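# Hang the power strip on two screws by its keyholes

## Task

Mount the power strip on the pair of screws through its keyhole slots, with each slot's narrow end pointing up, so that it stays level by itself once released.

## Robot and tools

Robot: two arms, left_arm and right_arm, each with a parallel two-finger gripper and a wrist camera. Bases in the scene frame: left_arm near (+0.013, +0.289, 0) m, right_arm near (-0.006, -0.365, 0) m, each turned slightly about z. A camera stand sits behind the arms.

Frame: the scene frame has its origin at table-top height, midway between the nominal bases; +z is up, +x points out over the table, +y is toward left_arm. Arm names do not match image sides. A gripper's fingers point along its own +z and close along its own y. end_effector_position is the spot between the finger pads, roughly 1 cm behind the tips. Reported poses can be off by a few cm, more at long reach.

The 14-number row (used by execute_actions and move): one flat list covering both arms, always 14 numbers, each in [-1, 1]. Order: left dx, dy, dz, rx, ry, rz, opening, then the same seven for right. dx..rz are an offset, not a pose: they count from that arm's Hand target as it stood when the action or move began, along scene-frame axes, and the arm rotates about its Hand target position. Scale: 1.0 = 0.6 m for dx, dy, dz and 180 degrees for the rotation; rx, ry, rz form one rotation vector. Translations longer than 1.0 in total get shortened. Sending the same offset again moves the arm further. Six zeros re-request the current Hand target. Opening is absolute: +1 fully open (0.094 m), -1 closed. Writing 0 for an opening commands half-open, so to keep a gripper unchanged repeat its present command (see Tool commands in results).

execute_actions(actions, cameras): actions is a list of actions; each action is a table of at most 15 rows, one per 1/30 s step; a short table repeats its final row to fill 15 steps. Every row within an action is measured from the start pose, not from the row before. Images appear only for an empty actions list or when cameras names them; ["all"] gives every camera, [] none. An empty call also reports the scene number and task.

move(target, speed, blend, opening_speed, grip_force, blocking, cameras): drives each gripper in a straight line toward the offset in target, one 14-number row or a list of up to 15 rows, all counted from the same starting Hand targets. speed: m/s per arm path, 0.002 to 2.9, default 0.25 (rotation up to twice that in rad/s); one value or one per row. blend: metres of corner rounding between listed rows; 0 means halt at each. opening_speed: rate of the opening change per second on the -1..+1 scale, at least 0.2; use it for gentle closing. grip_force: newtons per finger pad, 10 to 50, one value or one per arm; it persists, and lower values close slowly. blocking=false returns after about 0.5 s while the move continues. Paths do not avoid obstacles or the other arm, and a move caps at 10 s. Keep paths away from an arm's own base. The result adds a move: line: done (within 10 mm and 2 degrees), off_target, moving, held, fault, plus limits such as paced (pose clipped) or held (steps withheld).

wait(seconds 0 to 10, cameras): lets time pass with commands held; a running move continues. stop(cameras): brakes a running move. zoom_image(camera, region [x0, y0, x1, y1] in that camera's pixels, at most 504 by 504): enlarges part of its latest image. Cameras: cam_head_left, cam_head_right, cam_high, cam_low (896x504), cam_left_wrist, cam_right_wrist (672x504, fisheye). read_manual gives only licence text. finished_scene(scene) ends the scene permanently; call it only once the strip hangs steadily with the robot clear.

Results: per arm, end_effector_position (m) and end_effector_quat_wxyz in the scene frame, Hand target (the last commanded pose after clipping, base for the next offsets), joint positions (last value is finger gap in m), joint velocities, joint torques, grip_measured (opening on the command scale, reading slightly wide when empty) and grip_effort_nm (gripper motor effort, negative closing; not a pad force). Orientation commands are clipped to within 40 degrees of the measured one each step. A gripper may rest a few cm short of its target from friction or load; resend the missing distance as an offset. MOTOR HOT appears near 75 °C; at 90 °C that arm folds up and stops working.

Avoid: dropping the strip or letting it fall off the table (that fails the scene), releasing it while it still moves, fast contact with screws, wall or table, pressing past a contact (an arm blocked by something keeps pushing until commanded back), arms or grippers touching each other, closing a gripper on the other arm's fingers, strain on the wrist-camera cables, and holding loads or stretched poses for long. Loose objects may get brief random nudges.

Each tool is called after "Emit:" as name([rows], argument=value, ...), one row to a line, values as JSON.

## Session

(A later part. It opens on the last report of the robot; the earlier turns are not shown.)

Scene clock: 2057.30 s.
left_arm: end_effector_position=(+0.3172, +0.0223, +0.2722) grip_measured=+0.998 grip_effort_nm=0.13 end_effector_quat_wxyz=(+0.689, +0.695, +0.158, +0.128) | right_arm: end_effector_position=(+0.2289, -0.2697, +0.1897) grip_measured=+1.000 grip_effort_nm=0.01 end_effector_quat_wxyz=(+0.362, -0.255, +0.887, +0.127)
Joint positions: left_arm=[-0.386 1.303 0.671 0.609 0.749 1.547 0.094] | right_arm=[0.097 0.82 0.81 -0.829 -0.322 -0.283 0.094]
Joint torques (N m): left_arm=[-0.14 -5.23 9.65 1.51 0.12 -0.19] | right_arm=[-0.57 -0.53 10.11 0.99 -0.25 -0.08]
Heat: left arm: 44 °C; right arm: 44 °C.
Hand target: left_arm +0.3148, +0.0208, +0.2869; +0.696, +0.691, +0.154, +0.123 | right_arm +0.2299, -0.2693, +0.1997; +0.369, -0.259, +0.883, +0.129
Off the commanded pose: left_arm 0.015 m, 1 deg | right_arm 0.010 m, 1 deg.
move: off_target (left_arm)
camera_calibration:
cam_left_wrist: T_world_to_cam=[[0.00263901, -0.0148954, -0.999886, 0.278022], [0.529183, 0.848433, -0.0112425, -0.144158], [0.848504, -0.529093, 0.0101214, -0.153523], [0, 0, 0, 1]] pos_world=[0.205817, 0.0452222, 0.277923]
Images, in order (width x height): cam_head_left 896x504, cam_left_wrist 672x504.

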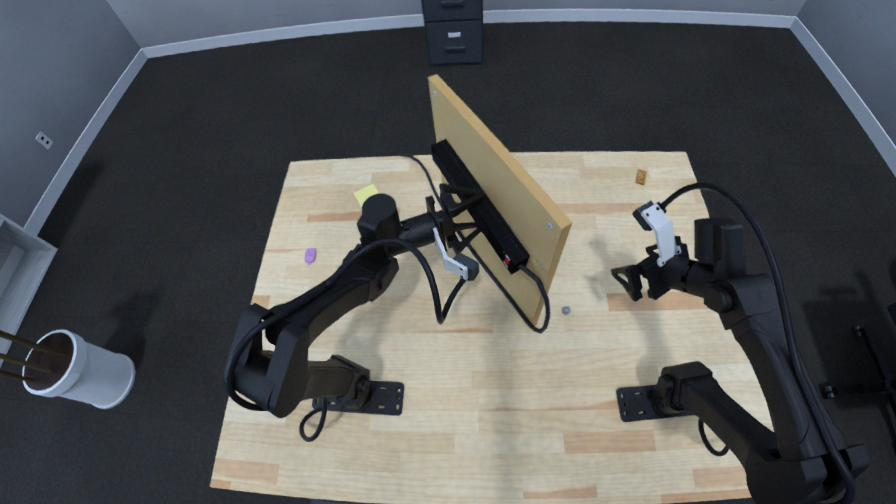

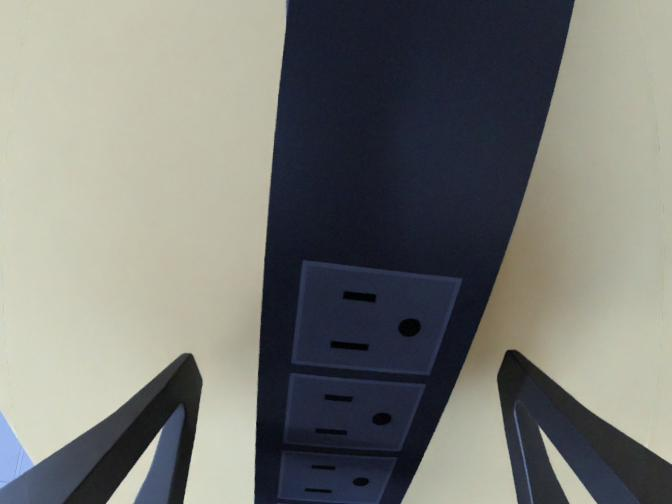

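Emit:
execute_actions(actions=[], cameras=["cam_low","cam_high","cam_head_right"])

Emit:
zoom_image(camera="cam_high", region=[240, 150, 660, 400])

Emit:
zoom_image(camera="cam_head_right", region=[380, 130, 600, 350])

Scene clock: 2080.00 s.
left_arm: end_effector_position=(+0.3172, +0.0223, +0.2721) grip_measured=+0.998 grip_effort_nm=0.13 end_effector_quat_wxyz=(+0.689, +0.695, +0.158, +0.128) | right_arm: end_effector_position=(+0.2289, -0.2697, +0.1897) grip_measured=+1.000 grip_effort_nm=0.01 end_effector_quat_wxyz=(+0.362, -0.255, +0.887, +0.127)
Joint positions: left_arm=[-0.386 1.303 0.671 0.608 0.749 1.547 0.094] | right_arm=[0.097 0.82 0.81 -0.829 -0.322 -0.283 0.094]
Joint velocities: within noise
Joint torques (N m): left_arm=[-0.16 -5.38 9.73 1.49 0.13 -0.19] | right_arm=[-0.57 -0.53 10.13 1 -0.25 -0.07]
Heat: left arm: 42 °C; right arm: 44 °C.
Hand target: left_arm +0.3148, +0.0208, +0.2868; +0.696, +0.691, +0.155, +0.123 | right_arm +0.2299, -0.2693, +0.1997; +0.369, -0.259, +0.883, +0.129
Tool commands: left_gripper/opening=+1.0 right_gripper/opening=+1.0
Off the commanded pose: left_arm 0.015 m, 1 deg | right_arm 0.010 m, 1 deg.
Images, in order (width x height): cam_head_right 896x504, cam_high 896x504, cam_low 896x504.

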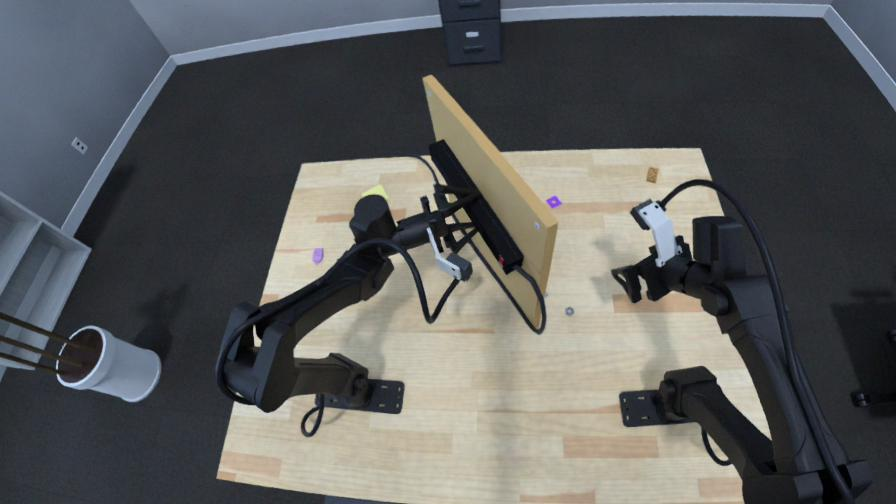

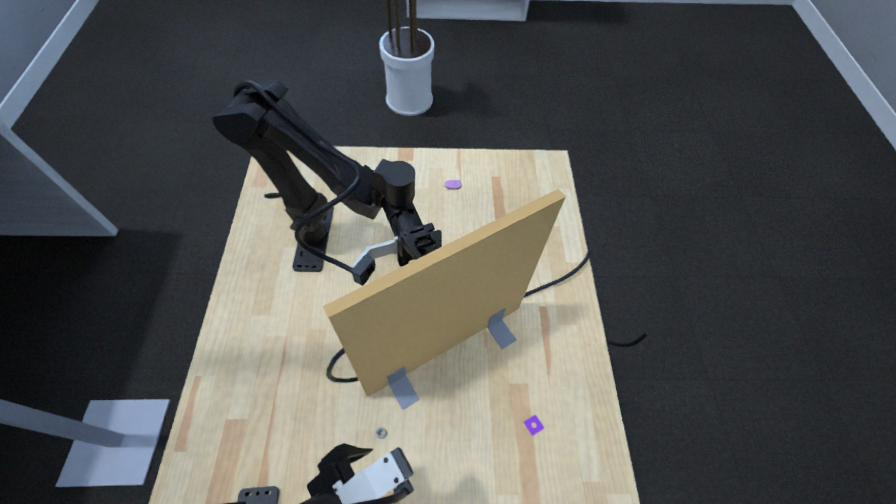

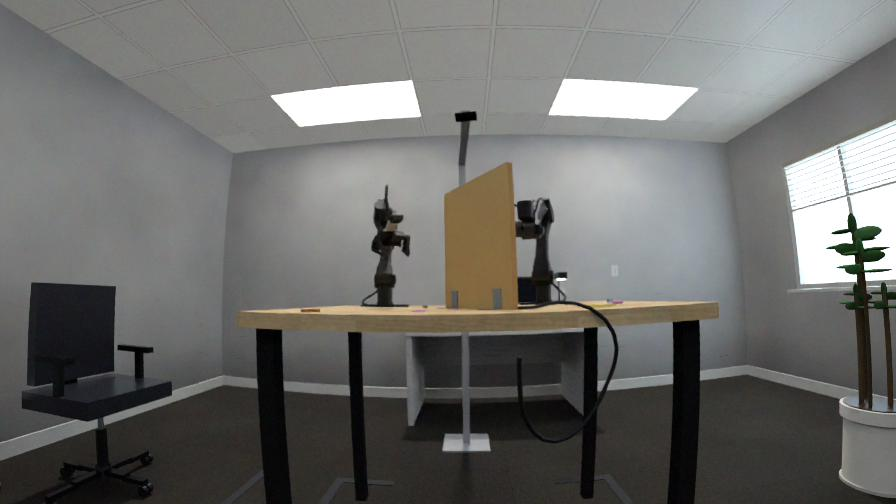

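Scaled by 1.200 from the camera's 896x504 image, which has a finer 1280x720 frame.

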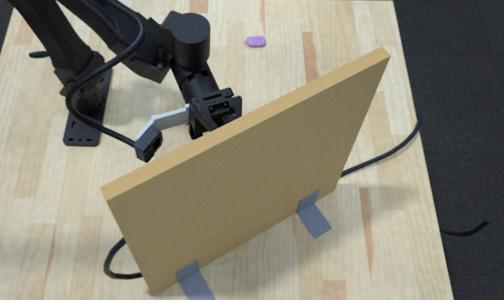

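Scaled by 2.291 from the camera's 896x504 image, which has a finer 1280x720 frame.

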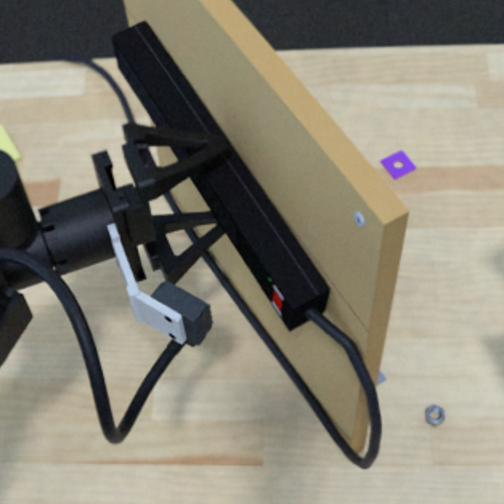

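Emit:
move([
  [-0.101,0.1727,0,0,0,0,1,0,0,0,0,0,0,1],
], speed=0.12, cameras=["cam_head_left","cam_head_right","cam_left_wrist"])

Emit:
zoom_image(camera="cam_head_left", region=[400, 130, 580, 340])

Emit:
zoom_image(camera="cam_head_right", region=[400, 130, 580, 340])

Scene clock: 2192.13 s.
left_arm: end_effector_position=(+0.2580, +0.1236, +0.2957) grip_measured=+0.998 grip_effort_nm=0.11 end_effector_quat_wxyz=(+0.698, +0.688, +0.142, +0.140) | right_arm: end_effector_position=(+0.2289, -0.2697, +0.1897) grip_measured=+1.000 grip_effort_nm=0.01 end_effector_quat_wxyz=(+0.362, -0.255, +0.887, +0.127)
Joint positions: left_arm=[0.027 0.892 0.519 0.409 1.168 1.532 0.094] | right_arm=[0.097 0.82 0.81 -0.829 -0.322 -0.283 0.094]
Joint torques (N m): left_arm=[0.62 -1.8 5.64 1.09 0.1 -0.06] | right_arm=[-0.55 -0.54 10.13 1 -0.25 -0.07]
Heat: left arm: 41 °C; right arm: 44 °C.
Hand target: left_arm +0.2542, +0.1245, +0.2869; +0.696, +0.691, +0.154, +0.124 | right_arm +0.2299, -0.2693, +0.1997; +0.369, -0.259, +0.883, +0.129
Off the commanded pose: left_arm 0.010 m, 2 deg | right_arm 0.010 m, 1 deg.
move: done
camera_calibration:
cam_left_wrist: T_world_to_cam=[[0.0455139, -0.030373, -0.998502, 0.293576], [0.535361, 0.844623, -0.00128925, -0.202654], [0.843396, -0.5345, 0.0547026, -0.0610935], [0, 0, 0, 1]] pos_world=[0.146657, 0.147428, 0.296217]
Images, in order (width x height): cam_head_left 896x504, cam_head_right 896x504, cam_left_wrist 672x504.

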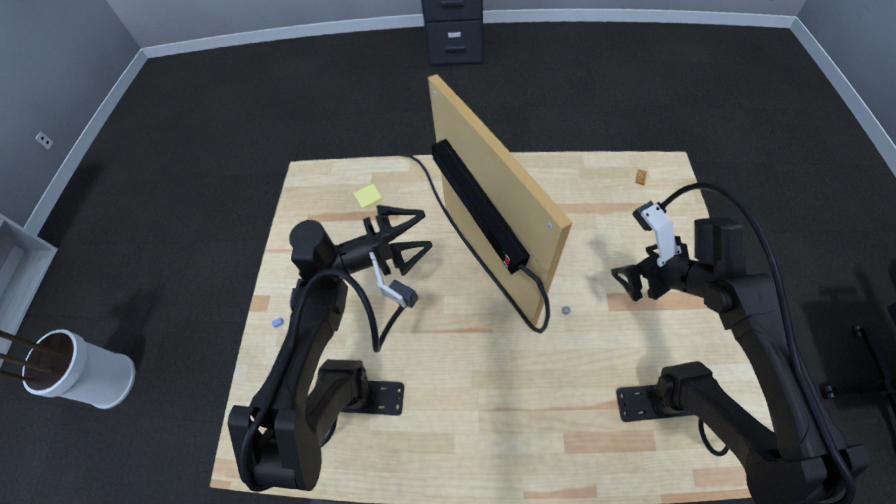

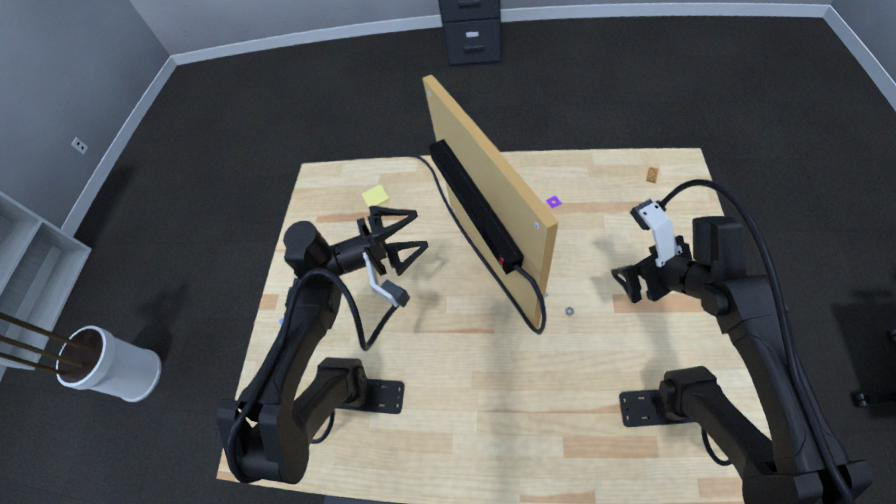

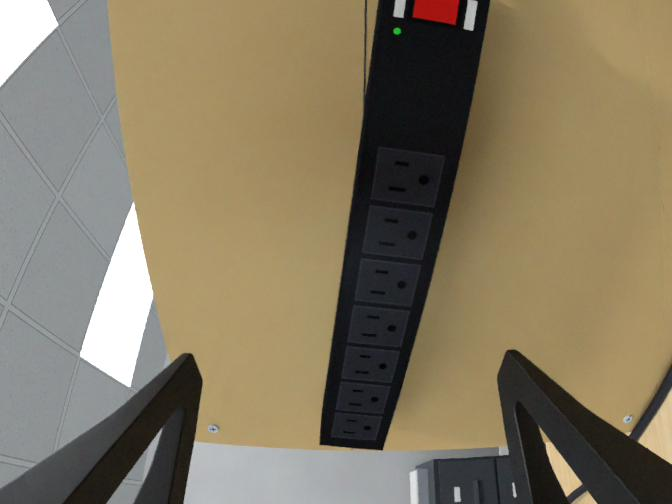

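Scaled by 2.400 from the camera's 896x504 image, which has a finer 1280x720 frame.

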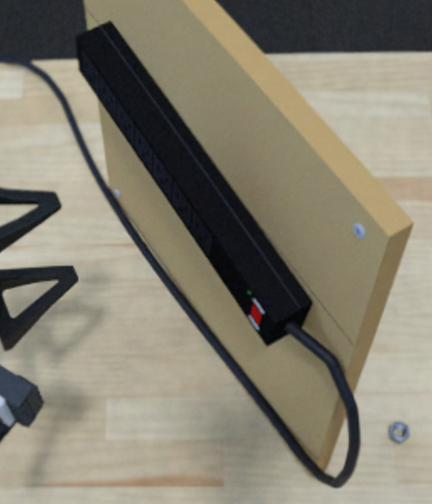

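Scaled by 2.400 from the camera's 896x504 image, which has a finer 1280x720 frame.

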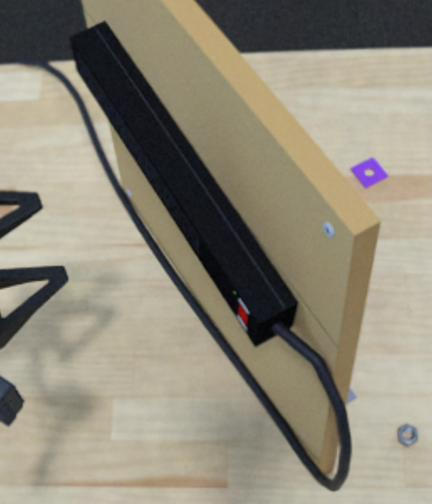

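Emit:
move([
  [0.25,0.08,-0.12,0.20,0.117,0,-0.3,0,0,0,0,0,0,1],
  [0.3997,0.0692,-0.3,0.3116,0.1824,0,-0.3,0,0,0,0,0,0,1],
], speed=0.2, blend=[0.03,0], cameras=["cam_head_left","cam_left_wrist"])

Scene clock: 2241.90 s.
left_arm: end_effector_position=(+0.4953, +0.1706, +0.1111) grip_measured=-0.298 grip_effort_nm=-0.11 end_effector_quat_wxyz=(+0.225, +0.885, +0.406, +0.047) | right_arm: end_effector_position=(+0.2289, -0.2697, +0.1897) grip_measured=+1.000 grip_effort_nm=0.01 end_effector_quat_wxyz=(+0.362, -0.255, +0.887, +0.127)
Joint positions: left_arm=[-0.097 2.142 1.894 -0.991 0.33 2.101 0.033] | right_arm=[0.097 0.82 0.81 -0.829 -0.322 -0.283 0.094]
Joint torques (N m): left_arm=[-0.42 -8.53 9.09 0.5 0.29 0.03] | right_arm=[-0.57 -0.53 10.13 0.99 -0.25 -0.07]
Heat: left arm: 40 °C; right arm: 44 °C.
Hand target: left_arm +0.4940, +0.1658, +0.1068; +0.225, +0.939, +0.262, -0.012 | right_arm +0.2299, -0.2693, +0.1997; +0.369, -0.259, +0.883, +0.129
Off the commanded pose: left_arm 0.006 m, 19 deg | right_arm 0.010 m, 1 deg.
joint sent to its limit (left arm) — joint 6 (wrist roll), upper limit. The joint targets are off in orientation, not in position.
move: off_target (left_arm)
camera_calibration:
cam_left_wrist: T_world_to_cam=[[-0.664098, 0.583641, -0.467265, 0.287578], [0.404666, 0.80612, 0.431759, -0.346401], [0.628664, 0.0976438, -0.771523, -0.135753], [0, 0, 0, 1]] pos_world=[0.4165, 0.124654, 0.1792]
Images, in order (width x height): cam_head_left 896x504, cam_left_wrist 672x504.

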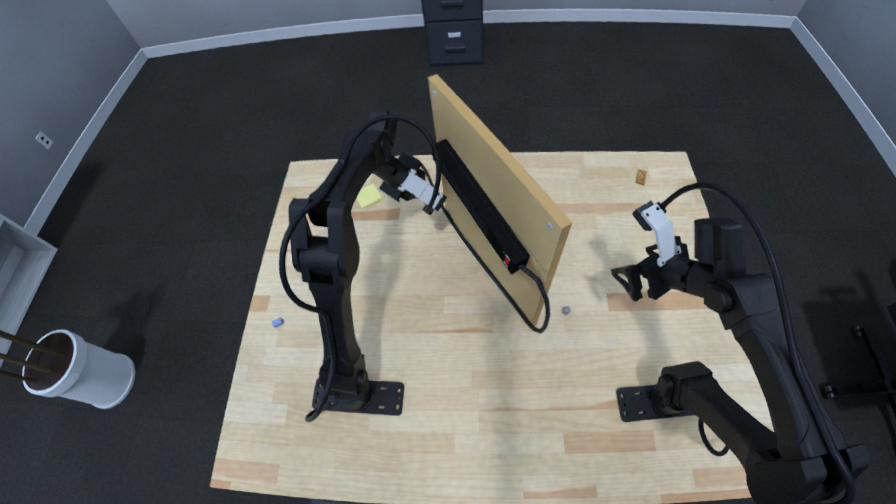

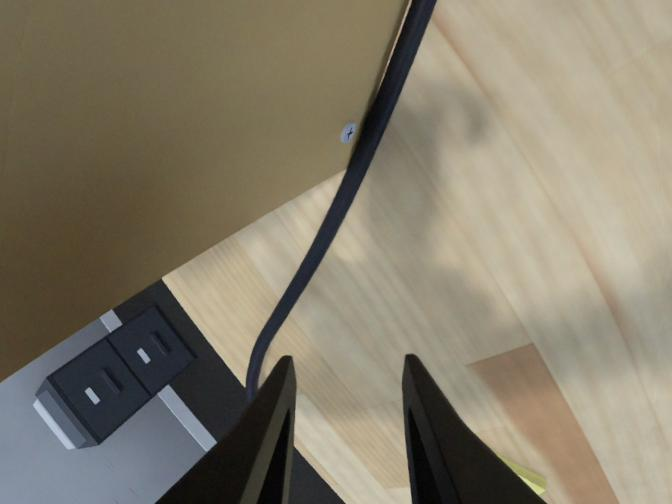

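Emit:
move([
  [0.0355,-0.048,-0.1195,0,0,0,-0.3,0,0,0,0,0,0,1],
], speed=0.1, cameras=["cam_left_wrist","cam_head_left"])

Scene clock: 2264.37 s.
left_arm: end_effector_position=(+0.5114, +0.1434, +0.0386) grip_measured=-0.298 grip_effort_nm=-0.11 end_effector_quat_wxyz=(+0.215, +0.896, +0.388, +0.026) | right_arm: end_effector_position=(+0.2289, -0.2697, +0.1897) grip_measured=+1.000 grip_effort_nm=0.01 end_effector_quat_wxyz=(+0.362, -0.255, +0.887, +0.127)
Joint positions: left_arm=[-0.146 2.311 1.894 -0.86 0.328 2.101 0.033] | right_arm=[0.097 0.82 0.81 -0.829 -0.322 -0.283 0.094]
Joint torques (N m): left_arm=[-0.42 -9.58 8.75 0.7 0.26 0.04] | right_arm=[-0.55 -0.54 10.14 0.99 -0.25 -0.07]
Heat: left arm: 40 °C; right arm: 44 °C.
Hand target: left_arm +0.5153, +0.1371, +0.0350; +0.224, +0.939, +0.262, -0.012 | right_arm +0.2299, -0.2693, +0.1997; +0.369, -0.259, +0.883, +0.129
Off the commanded pose: left_arm 0.008 m, 16 deg | right_arm 0.010 m, 1 deg.
joint sent to its limit (left arm) — joint 6 (wrist roll), upper limit. The joint targets are off in orientation, not in position.
move: off_target (left_arm)
camera_calibration:
cam_left_wrist: T_world_to_cam=[[-0.651553, 0.618922, -0.438651, 0.267765], [0.459236, 0.782047, 0.421313, -0.323763], [0.603806, 0.0730634, -0.793776, -0.181964], [0, 0, 0, 1]] pos_world=[0.433017, 0.100767, 0.109423]
Images, in order (width x height): cam_head_left 896x504, cam_left_wrist 672x504.

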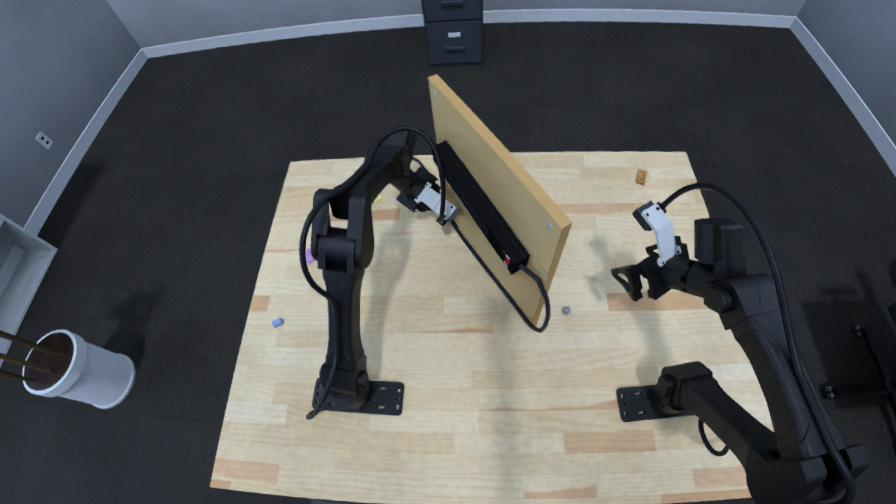

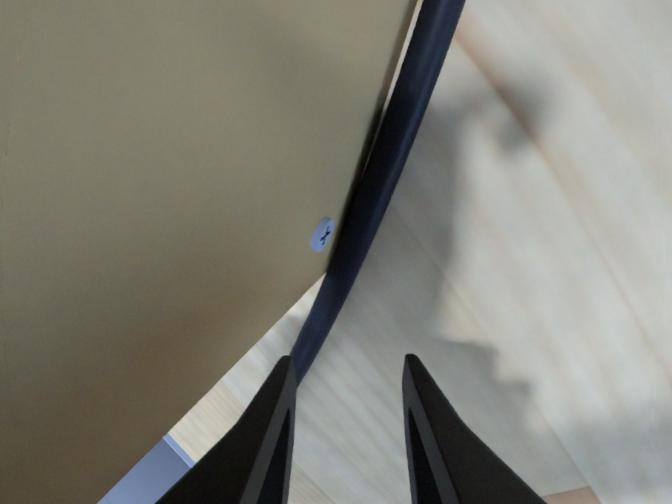

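Emit:
move([
  [0.0115,-0.011,0.008,0,0,0,-0.3,0,0,0,0,0,0,1],
  [0.0223,-0.026,-0.0353,0,0,0,-0.3,0,0,0,0,0,0,1],
], speed=0.06, cameras=["cam_left_wrist","cam_head_left"])

Scene clock: 2277.47 s.
left_arm: end_effector_position=(+0.5079, +0.1409, +0.0328) grip_measured=-0.298 grip_effort_nm=-0.11 end_effector_quat_wxyz=(+0.205, +0.896, +0.394, -0.008) | right_arm: end_effector_position=(+0.2289, -0.2697, +0.1897) grip_measured=+1.000 grip_effort_nm=0.01 end_effector_quat_wxyz=(+0.362, -0.255, +0.887, +0.127)
Joint positions: left_arm=[-0.144 2.374 1.993 -0.965 0.35 2.101 0.033] | right_arm=[0.097 0.82 0.81 -0.829 -0.322 -0.283 0.094]
Joint torques (N m): left_arm=[-2.59 -7.43 8.35 1.58 0.07 0.03] | right_arm=[-0.57 -0.51 10.13 0.99 -0.25 -0.07]
Heat: left arm: 40 °C; right arm: 44 °C.
Hand target: left_arm +0.5286, +0.1214, +0.0139; +0.225, +0.939, +0.261, -0.012 | right_arm +0.2299, -0.2693, +0.1997; +0.369, -0.259, +0.883, +0.129
Off the commanded pose: left_arm 0.034 m, 16 deg | right_arm 0.010 m, 1 deg.
joint sent to its limit (left arm) — joint 6 (wrist roll), upper limit. The joint targets are off in position and orientation.
move: off_target (left_arm)
camera_calibration:
cam_left_wrist: T_world_to_cam=[[-0.67888, 0.618123, -0.396289, 0.276992], [0.49159, 0.783539, 0.380007, -0.333062], [0.545399, 0.0631674, -0.835793, -0.15188], [0, 0, 0, 1]] pos_world=[0.43461, 0.0993462, 0.109395]
Images, in order (width x height): cam_head_left 896x504, cam_left_wrist 672x504.

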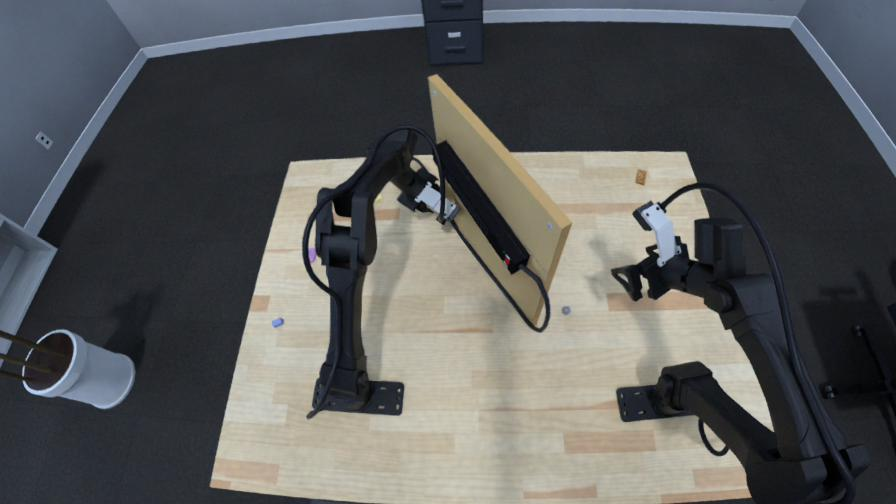

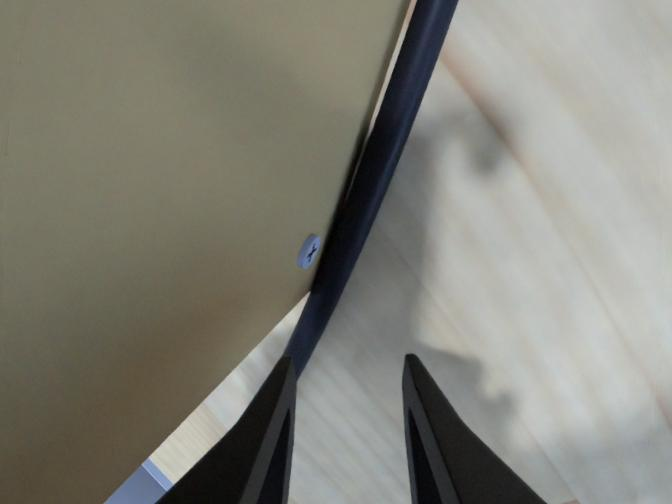

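Emit:
move([
  [-0.114,0.131,0.1435,0,0,0,-0.3,0,0,0,0,0,0,1],
  [-0.181,0.231,0.31,-0.259,0.102,0.741,0.0,0,0,0,0,0,0,1],
], speed=[0.15,0.4], cameras=["cam_left_wrist","cam_head_left"])

Scene clock: 2377.23 s.
left_arm: end_effector_position=(+0.4180, +0.2620, +0.1813) grip_measured=-0.002 grip_effort_nm=0.13 end_effector_quat_wxyz=(+0.323, +0.001, +0.946, +0.000) | right_arm: end_effector_position=(+0.2289, -0.2697, +0.1897) grip_measured=+1.000 grip_effort_nm=0.00 end_effector_quat_wxyz=(+0.362, -0.255, +0.887, +0.127)
Joint positions: left_arm=[-0.066 1.499 1.251 -0.667 -0.058 -0.072 0.047] | right_arm=[0.097 0.82 0.81 -0.829 -0.322 -0.283 0.094]
Joint torques (N m): left_arm=[-0.44 -7.25 9.59 1.27 -0.1 -0.06] | right_arm=[-0.55 -0.53 10.14 0.99 -0.25 -0.07]
Heat: left arm: 40 °C; right arm: 44 °C.
Hand target: left_arm +0.4200, +0.2600, +0.2000; +0.342, -0.001, +0.940, +0.000 | right_arm +0.2299, -0.2693, +0.1997; +0.369, -0.259, +0.883, +0.129
Off the commanded pose: left_arm 0.019 m, 2 deg | right_arm 0.010 m, 1 deg.
move: off_target (left_arm); target 2's new opening was sent with left_arm's hand 0.019 m and 2 deg from that target
camera_calibration:
cam_left_wrist: T_world_to_cam=[[-0.0109432, -0.998757, -0.0486324, 0.281323], [-0.998525, 0.0135014, -0.0525895, 0.462844], [0.0531807, 0.0479852, -0.997431, 0.252703], [0, 0, 0, 1]] pos_world=[0.451801, 0.262599, 0.290076]
Images, in order (width x height): cam_head_left 896x504, cam_left_wrist 672x504.

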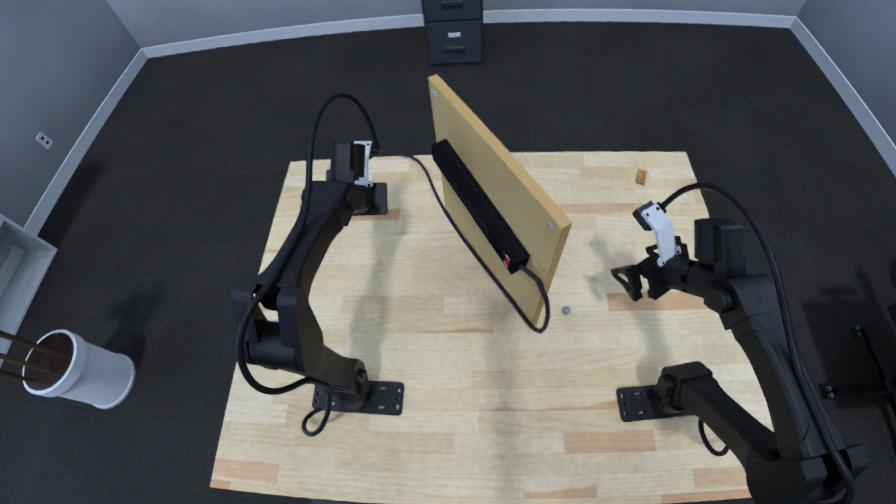

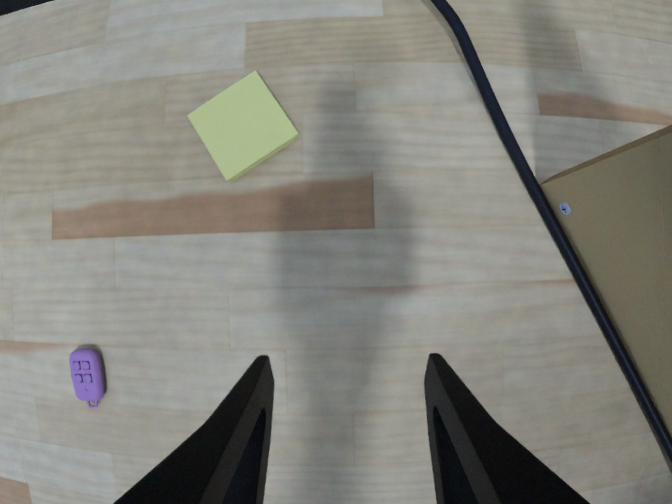

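Emit:
move([
  [0.1867,-0.153,-0.15,0,0,-0.0667,0,0,0,0,0,0,0,1],
], speed=0.2, cameras=["cam_left_wrist"])

Scene clock: 2396.20 s.
left_arm: end_effector_position=(+0.5210, +0.1740, +0.1020) grip_measured=-0.002 grip_effort_nm=0.13 end_effector_quat_wxyz=(+0.324, +0.091, +0.941, -0.031) | right_arm: end_effector_position=(+0.2289, -0.2697, +0.1897) grip_measured=+1.000 grip_effort_nm=0.01 end_effector_quat_wxyz=(+0.362, -0.255, +0.887, +0.127)
Joint positions: left_arm=[-0.204 1.969 1.479 -0.418 -0.024 -0.031 0.047] | right_arm=[0.097 0.82 0.81 -0.829 -0.322 -0.283 0.094]
Joint torques (N m): left_arm=[-0.25 -8.23 9.65 1.57 0.07 0.13] | right_arm=[-0.58 -0.53 10.11 1 -0.25 -0.06]
Heat: left arm: 39 °C; right arm: 44 °C.
Hand target: left_arm +0.5320, +0.1683, +0.1098; +0.340, +0.097, +0.935, -0.036 | right_arm +0.2299, -0.2693, +0.1997; +0.369, -0.259, +0.883, +0.129
Off the commanded pose: left_arm 0.015 m, 2 deg | right_arm 0.010 m, 1 deg.
move: off_target (left_arm)
camera_calibration:
cam_left_wrist: T_world_to_cam=[[-0.200896, -0.978487, -0.046942, 0.286031], [-0.977358, 0.203452, -0.0581163, 0.519268], [0.0664165, 0.0342038, -0.997206, 0.16774], [0, 0, 0, 1]] pos_world=[0.553833, 0.168494, 0.210876]
Images, in order (width x height): cam_left_wrist 672x504.

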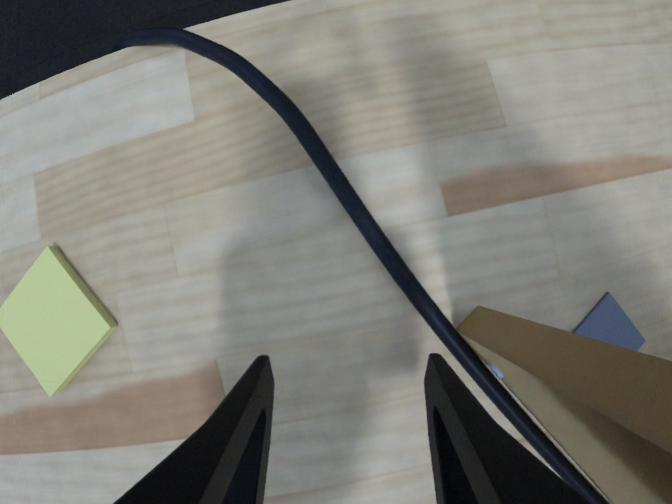

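Emit:
move([
  [0.1148,-0.0223,-0.145,0,0,0,0,0,0,0,0,0,0,1],
], speed=0.1, cameras=["cam_left_wrist","cam_head_left"])

Scene clock: 2403.90 s.
left_arm: end_effector_position=(+0.5911, +0.1566, +0.0237) grip_measured=-0.002 grip_effort_nm=0.13 end_effector_quat_wxyz=(+0.331, +0.095, +0.938, -0.033) | right_arm: end_effector_position=(+0.2289, -0.2697, +0.1897) grip_measured=+1.000 grip_effort_nm=0.01 end_effector_quat_wxyz=(+0.362, -0.255, +0.887, +0.127)
Joint positions: left_arm=[-0.204 2.327 1.714 -0.281 -0.02 -0.024 0.047] | right_arm=[0.097 0.82 0.81 -0.829 -0.322 -0.283 0.094]
Joint torques (N m): left_arm=[0.29 -9.81 9.44 1.56 0.06 0.07] | right_arm=[-0.58 -0.53 10.13 1 -0.25 -0.07]
Heat: left arm: 40 °C; right arm: 44 °C.
Hand target: left_arm +0.6009, +0.1549, +0.0227; +0.340, +0.097, +0.935, -0.036 | right_arm +0.2299, -0.2693, +0.1997; +0.369, -0.259, +0.883, +0.129
Off the commanded pose: left_arm 0.010 m, 1 deg | right_arm 0.010 m, 1 deg.
move: done
camera_calibration:
cam_left_wrist: T_world_to_cam=[[-0.207694, -0.97705, -0.0472868, 0.283249], [-0.974829, 0.210744, -0.0727742, 0.584433], [0.0810695, 0.0309817, -0.996227, 0.0774494], [0, 0, 0, 1]] pos_world=[0.622272, 0.151184, 0.133083]
Images, in order (width x height): cam_head_left 896x504, cam_left_wrist 672x504.

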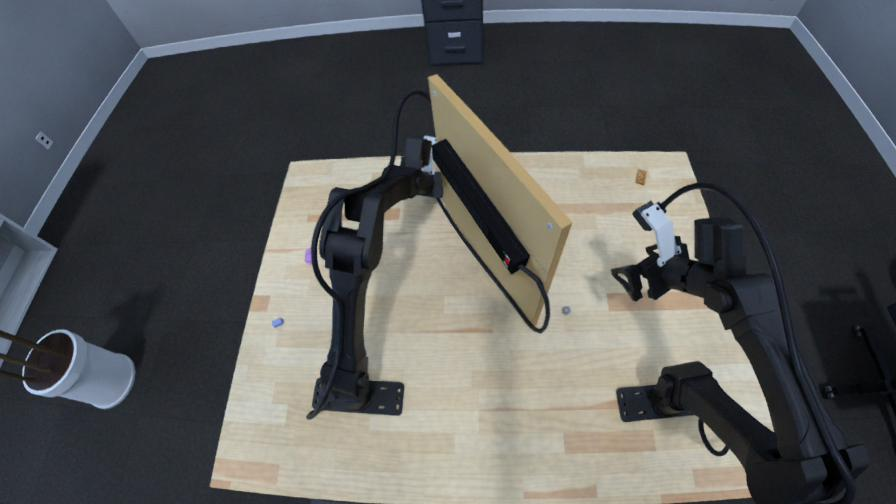

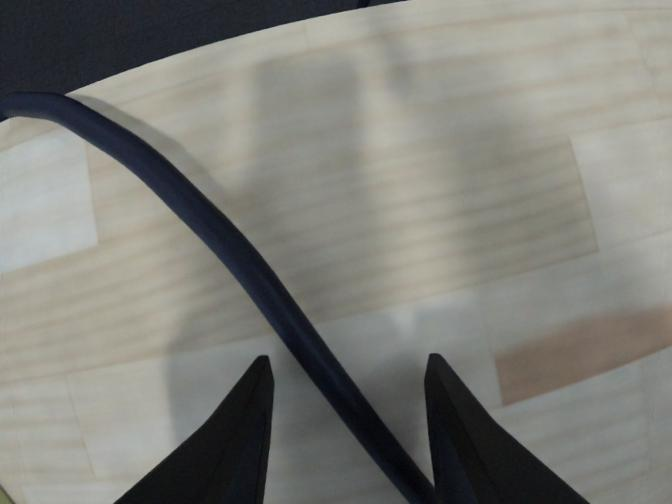

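Emit:
move([
  [0.017,0.008,-0.02,0,0,0,0,0,0,0,0,0,0,1],
  [0.017,0.008,-0.021,0,0,0,-0.9,0,0,0,0,0,0,1],
], speed=0.06, grip_force=[30,50], cameras=["cam_left_wrist","cam_head_left"])

Scene clock: 2415.40 s.
left_arm: end_effector_position=(+0.6088, +0.1606, +0.0228) grip_measured=-0.809 grip_effort_nm=-0.62 end_effector_quat_wxyz=(+0.349, +0.093, +0.932, -0.034) | right_arm: end_effector_position=(+0.2289, -0.2697, +0.1897) grip_measured=+1.000 grip_effort_nm=0.00 end_effector_quat_wxyz=(+0.362, -0.255, +0.887, +0.127)
Joint positions: left_arm=[-0.19 2.372 1.765 -0.248 -0.014 -0.013 0.009] | right_arm=[0.097 0.82 0.81 -0.829 -0.322 -0.283 0.094]
Joint torques (N m): left_arm=[0.25 -9.37 8.81 1.41 0.06 0.08] | right_arm=[-0.57 -0.54 10.13 0.99 -0.25 -0.07]
Heat: left arm: 40 °C; right arm: 44 °C.
Hand target: left_arm +0.6111, +0.1597, +0.0102; +0.340, +0.097, +0.935, -0.036 | right_arm +0.2299, -0.2693, +0.1997; +0.369, -0.259, +0.883, +0.129
Off the commanded pose: left_arm 0.013 m, 1 deg | right_arm 0.010 m, 1 deg.
grip_force (N): 30, 50
move: off_target (left_arm); target 2's new opening was sent with left_arm's hand 0.014 m and 1 deg from that target
camera_calibration:
cam_left_wrist: T_world_to_cam=[[-0.203432, -0.977859, -0.049066, 0.288391], [-0.971912, 0.207744, -0.110583, 0.600231], [0.118328, 0.0251917, -0.992655, 0.0531676], [0, 0, 0, 1]] pos_world=[0.635749, 0.155973, 0.133303]
Images, in order (width x height): cam_head_left 896x504, cam_left_wrist 672x504.

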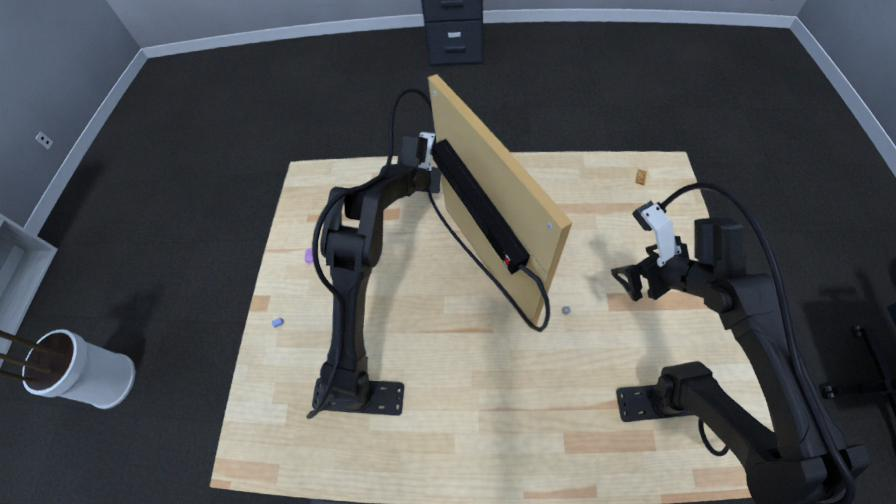

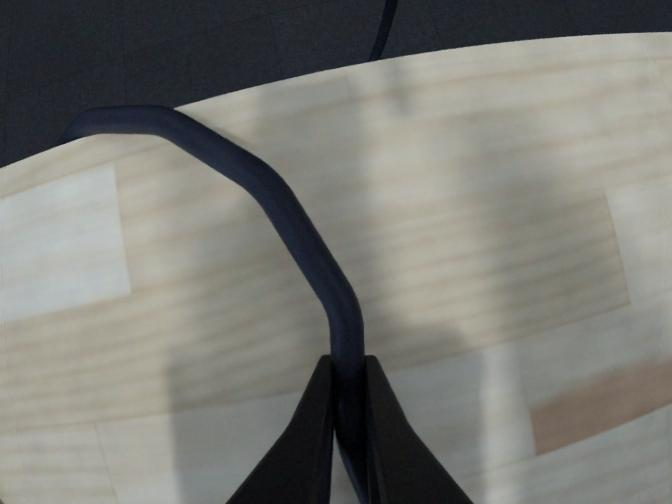

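Emit:
move([
  [-0.02,0.0,0.06,0,0,0,-0.9,0,0,0,0,0,0,1],
  [-0.2,0.08,0.065,0,0,0,-0.9,0,0,0,0,0,0,1],
  [-0.35,0.14,0.065,0,0,0,-0.9,0,0,0,0,0,0,1],
], speed=0.1, blend=0.02, cameras=["cam_left_wrist","cam_head_left","cam_low"])

Emit:
zoom_image(camera="cam_head_left", region=[380, 110, 580, 340])

Scene clock: 2425.30 s.
left_arm: end_effector_position=(+0.4100, +0.2434, +0.0501) grip_measured=-0.810 grip_effort_nm=-0.65 end_effector_quat_wxyz=(+0.345, +0.091, +0.934, -0.032) | right_arm: end_effector_position=(+0.2289, -0.2697, +0.1897) grip_measured=+1.000 grip_effort_nm=0.01 end_effector_quat_wxyz=(+0.362, -0.255, +0.887, +0.127)
Joint positions: left_arm=[-0.058 1.604 0.767 -0.029 0.068 0.083 0.009] | right_arm=[0.097 0.82 0.81 -0.829 -0.322 -0.283 0.094]
Joint torques (N m): left_arm=[0.42 -7.46 4.16 1.28 0.19 0.17] | right_arm=[-0.54 -0.53 10.13 0.99 -0.25 -0.07]
Heat: left arm: 40 °C; right arm: 44 °C.
Hand target: left_arm +0.4010, +0.2436, +0.0491; +0.339, +0.097, +0.935, -0.036 | right_arm +0.2299, -0.2693, +0.1997; +0.369, -0.259, +0.883, +0.129
Off the commanded pose: left_arm 0.009 m, 1 deg | right_arm 0.010 m, 1 deg.
grip_force (N): 30, 50
move: done; blend cut to 0.0188 m at target 1
camera_calibration:
cam_left_wrist: T_world_to_cam=[[-0.198578, -0.978835, -0.0494809, 0.32843], [-0.973837, 0.202752, -0.102631, 0.394558], [0.110491, 0.0278062, -0.993488, 0.104334], [0, 0, 0, 1]] pos_world=[0.437927, 0.238581, 0.160399]
Images, in order (width x height): cam_head_left 896x504, cam_low 896x504, cam_left_wrist 672x504.

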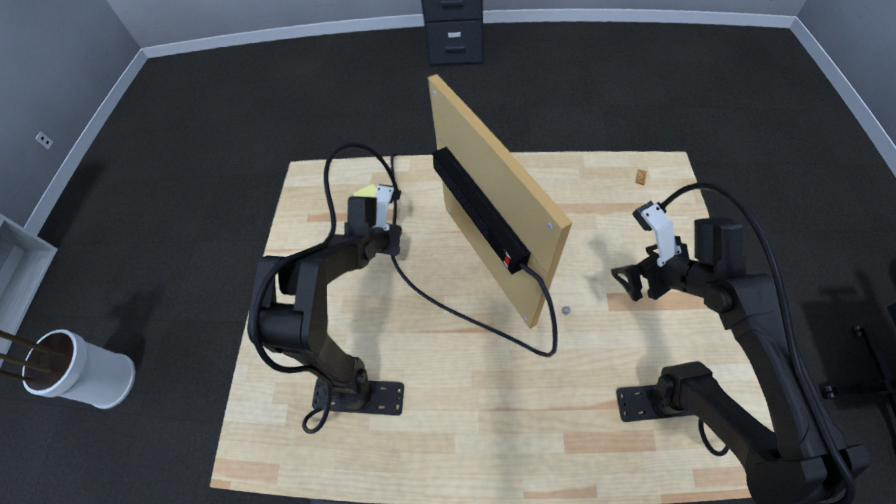

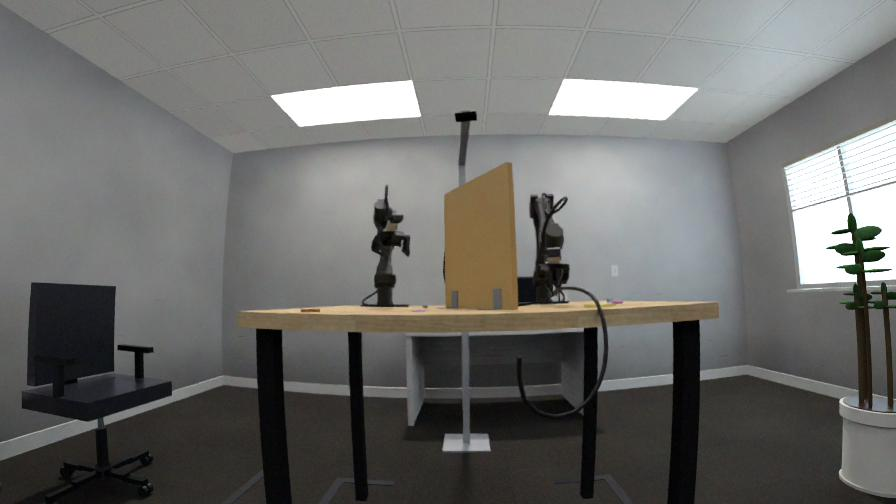

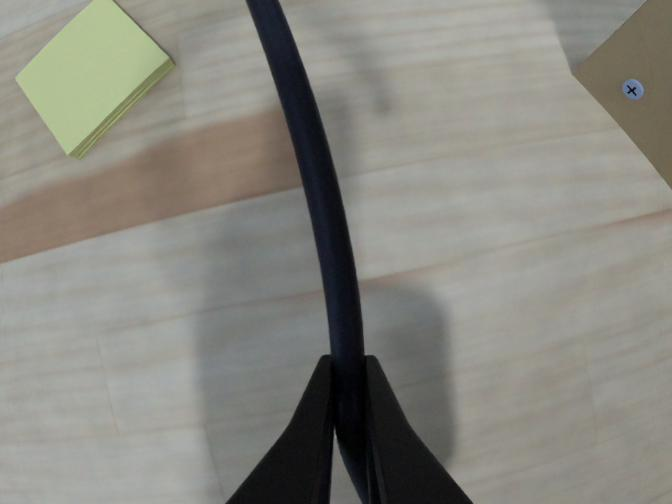

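Scaled by 2.191 from the camera's 896x504 image, which has a finer 1280x720 frame.

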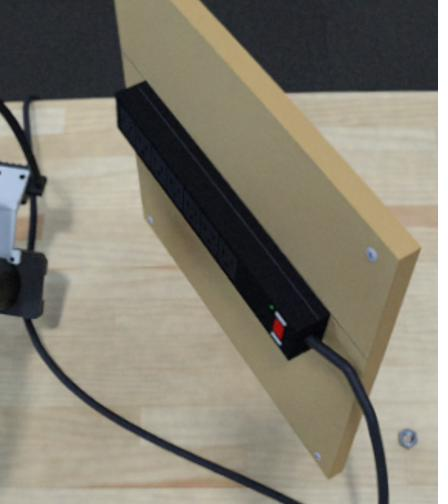

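Emit:
move([
  [-0.12,0.0,0.0,0,0,0,-0.9,0,0,0,0,0,0,1],
  [-0.13,0.0,-0.055,0,0,0,-0.9,0,0,0,0,0,0,1],
], speed=0.1, blend=0.01, cameras=["cam_head_left"])

Emit:
zoom_image(camera="cam_head_left", region=[410, 120, 570, 280])

Scene clock: 2433.10 s.
left_arm: end_effector_position=(+0.3356, +0.2459, +0.0301) grip_measured=-0.810 grip_effort_nm=-0.65 end_effector_quat_wxyz=(+0.363, +0.094, +0.927, -0.032) | right_arm: end_effector_position=(+0.2289, -0.2697, +0.1897) grip_measured=+1.000 grip_effort_nm=0.01 end_effector_quat_wxyz=(+0.362, -0.255, +0.887, +0.127)
Joint positions: left_arm=[-0.075 1.351 0.415 0.109 0.059 0.077 0.009] | right_arm=[0.097 0.82 0.81 -0.829 -0.322 -0.283 0.094]
Joint torques (N m): left_arm=[-0.65 -2.76 3.64 1.32 0.06 -0.05] | right_arm=[-0.57 -0.53 10.11 1 -0.25 -0.07]
Heat: left arm: 39 °C; right arm: 44 °C.
Hand target: left_arm +0.3231, +0.2437, +0.0161; +0.340, +0.097, +0.935, -0.036 | right_arm +0.2299, -0.2693, +0.1997; +0.369, -0.259, +0.883, +0.129
Off the commanded pose: left_arm 0.019 m, 3 deg | right_arm 0.010 m, 1 deg.
grip_force (N): 30, 50
move: off_target (left_arm)
Images, in order (width x height): cam_head_left 896x504.

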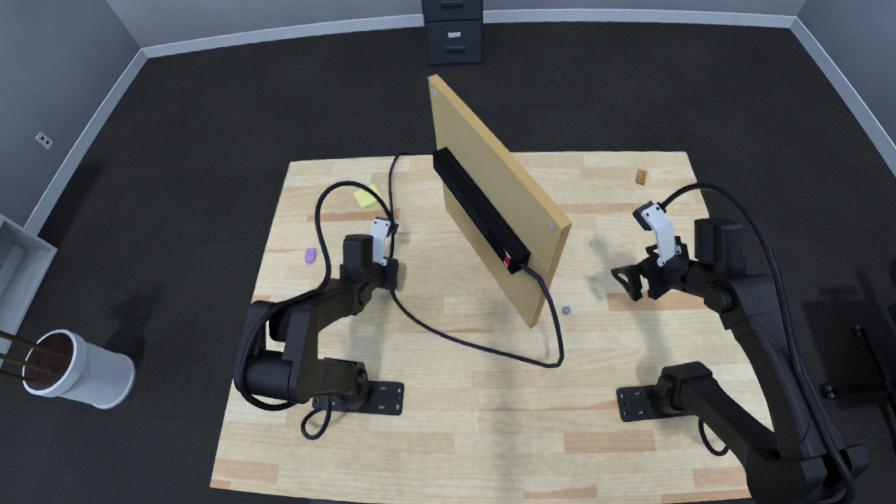

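Scaled by 3.150 from the camera's 896x504 image, which has a finer 1280x720 frame.

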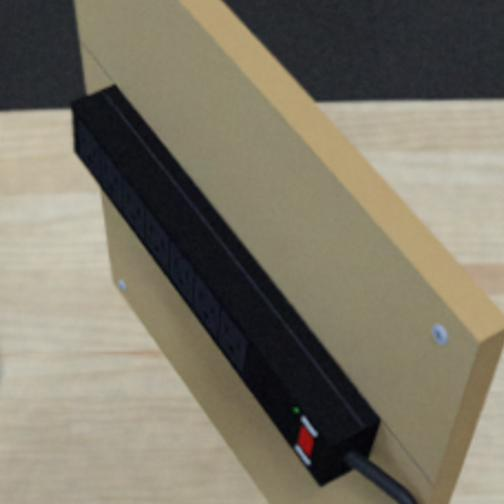

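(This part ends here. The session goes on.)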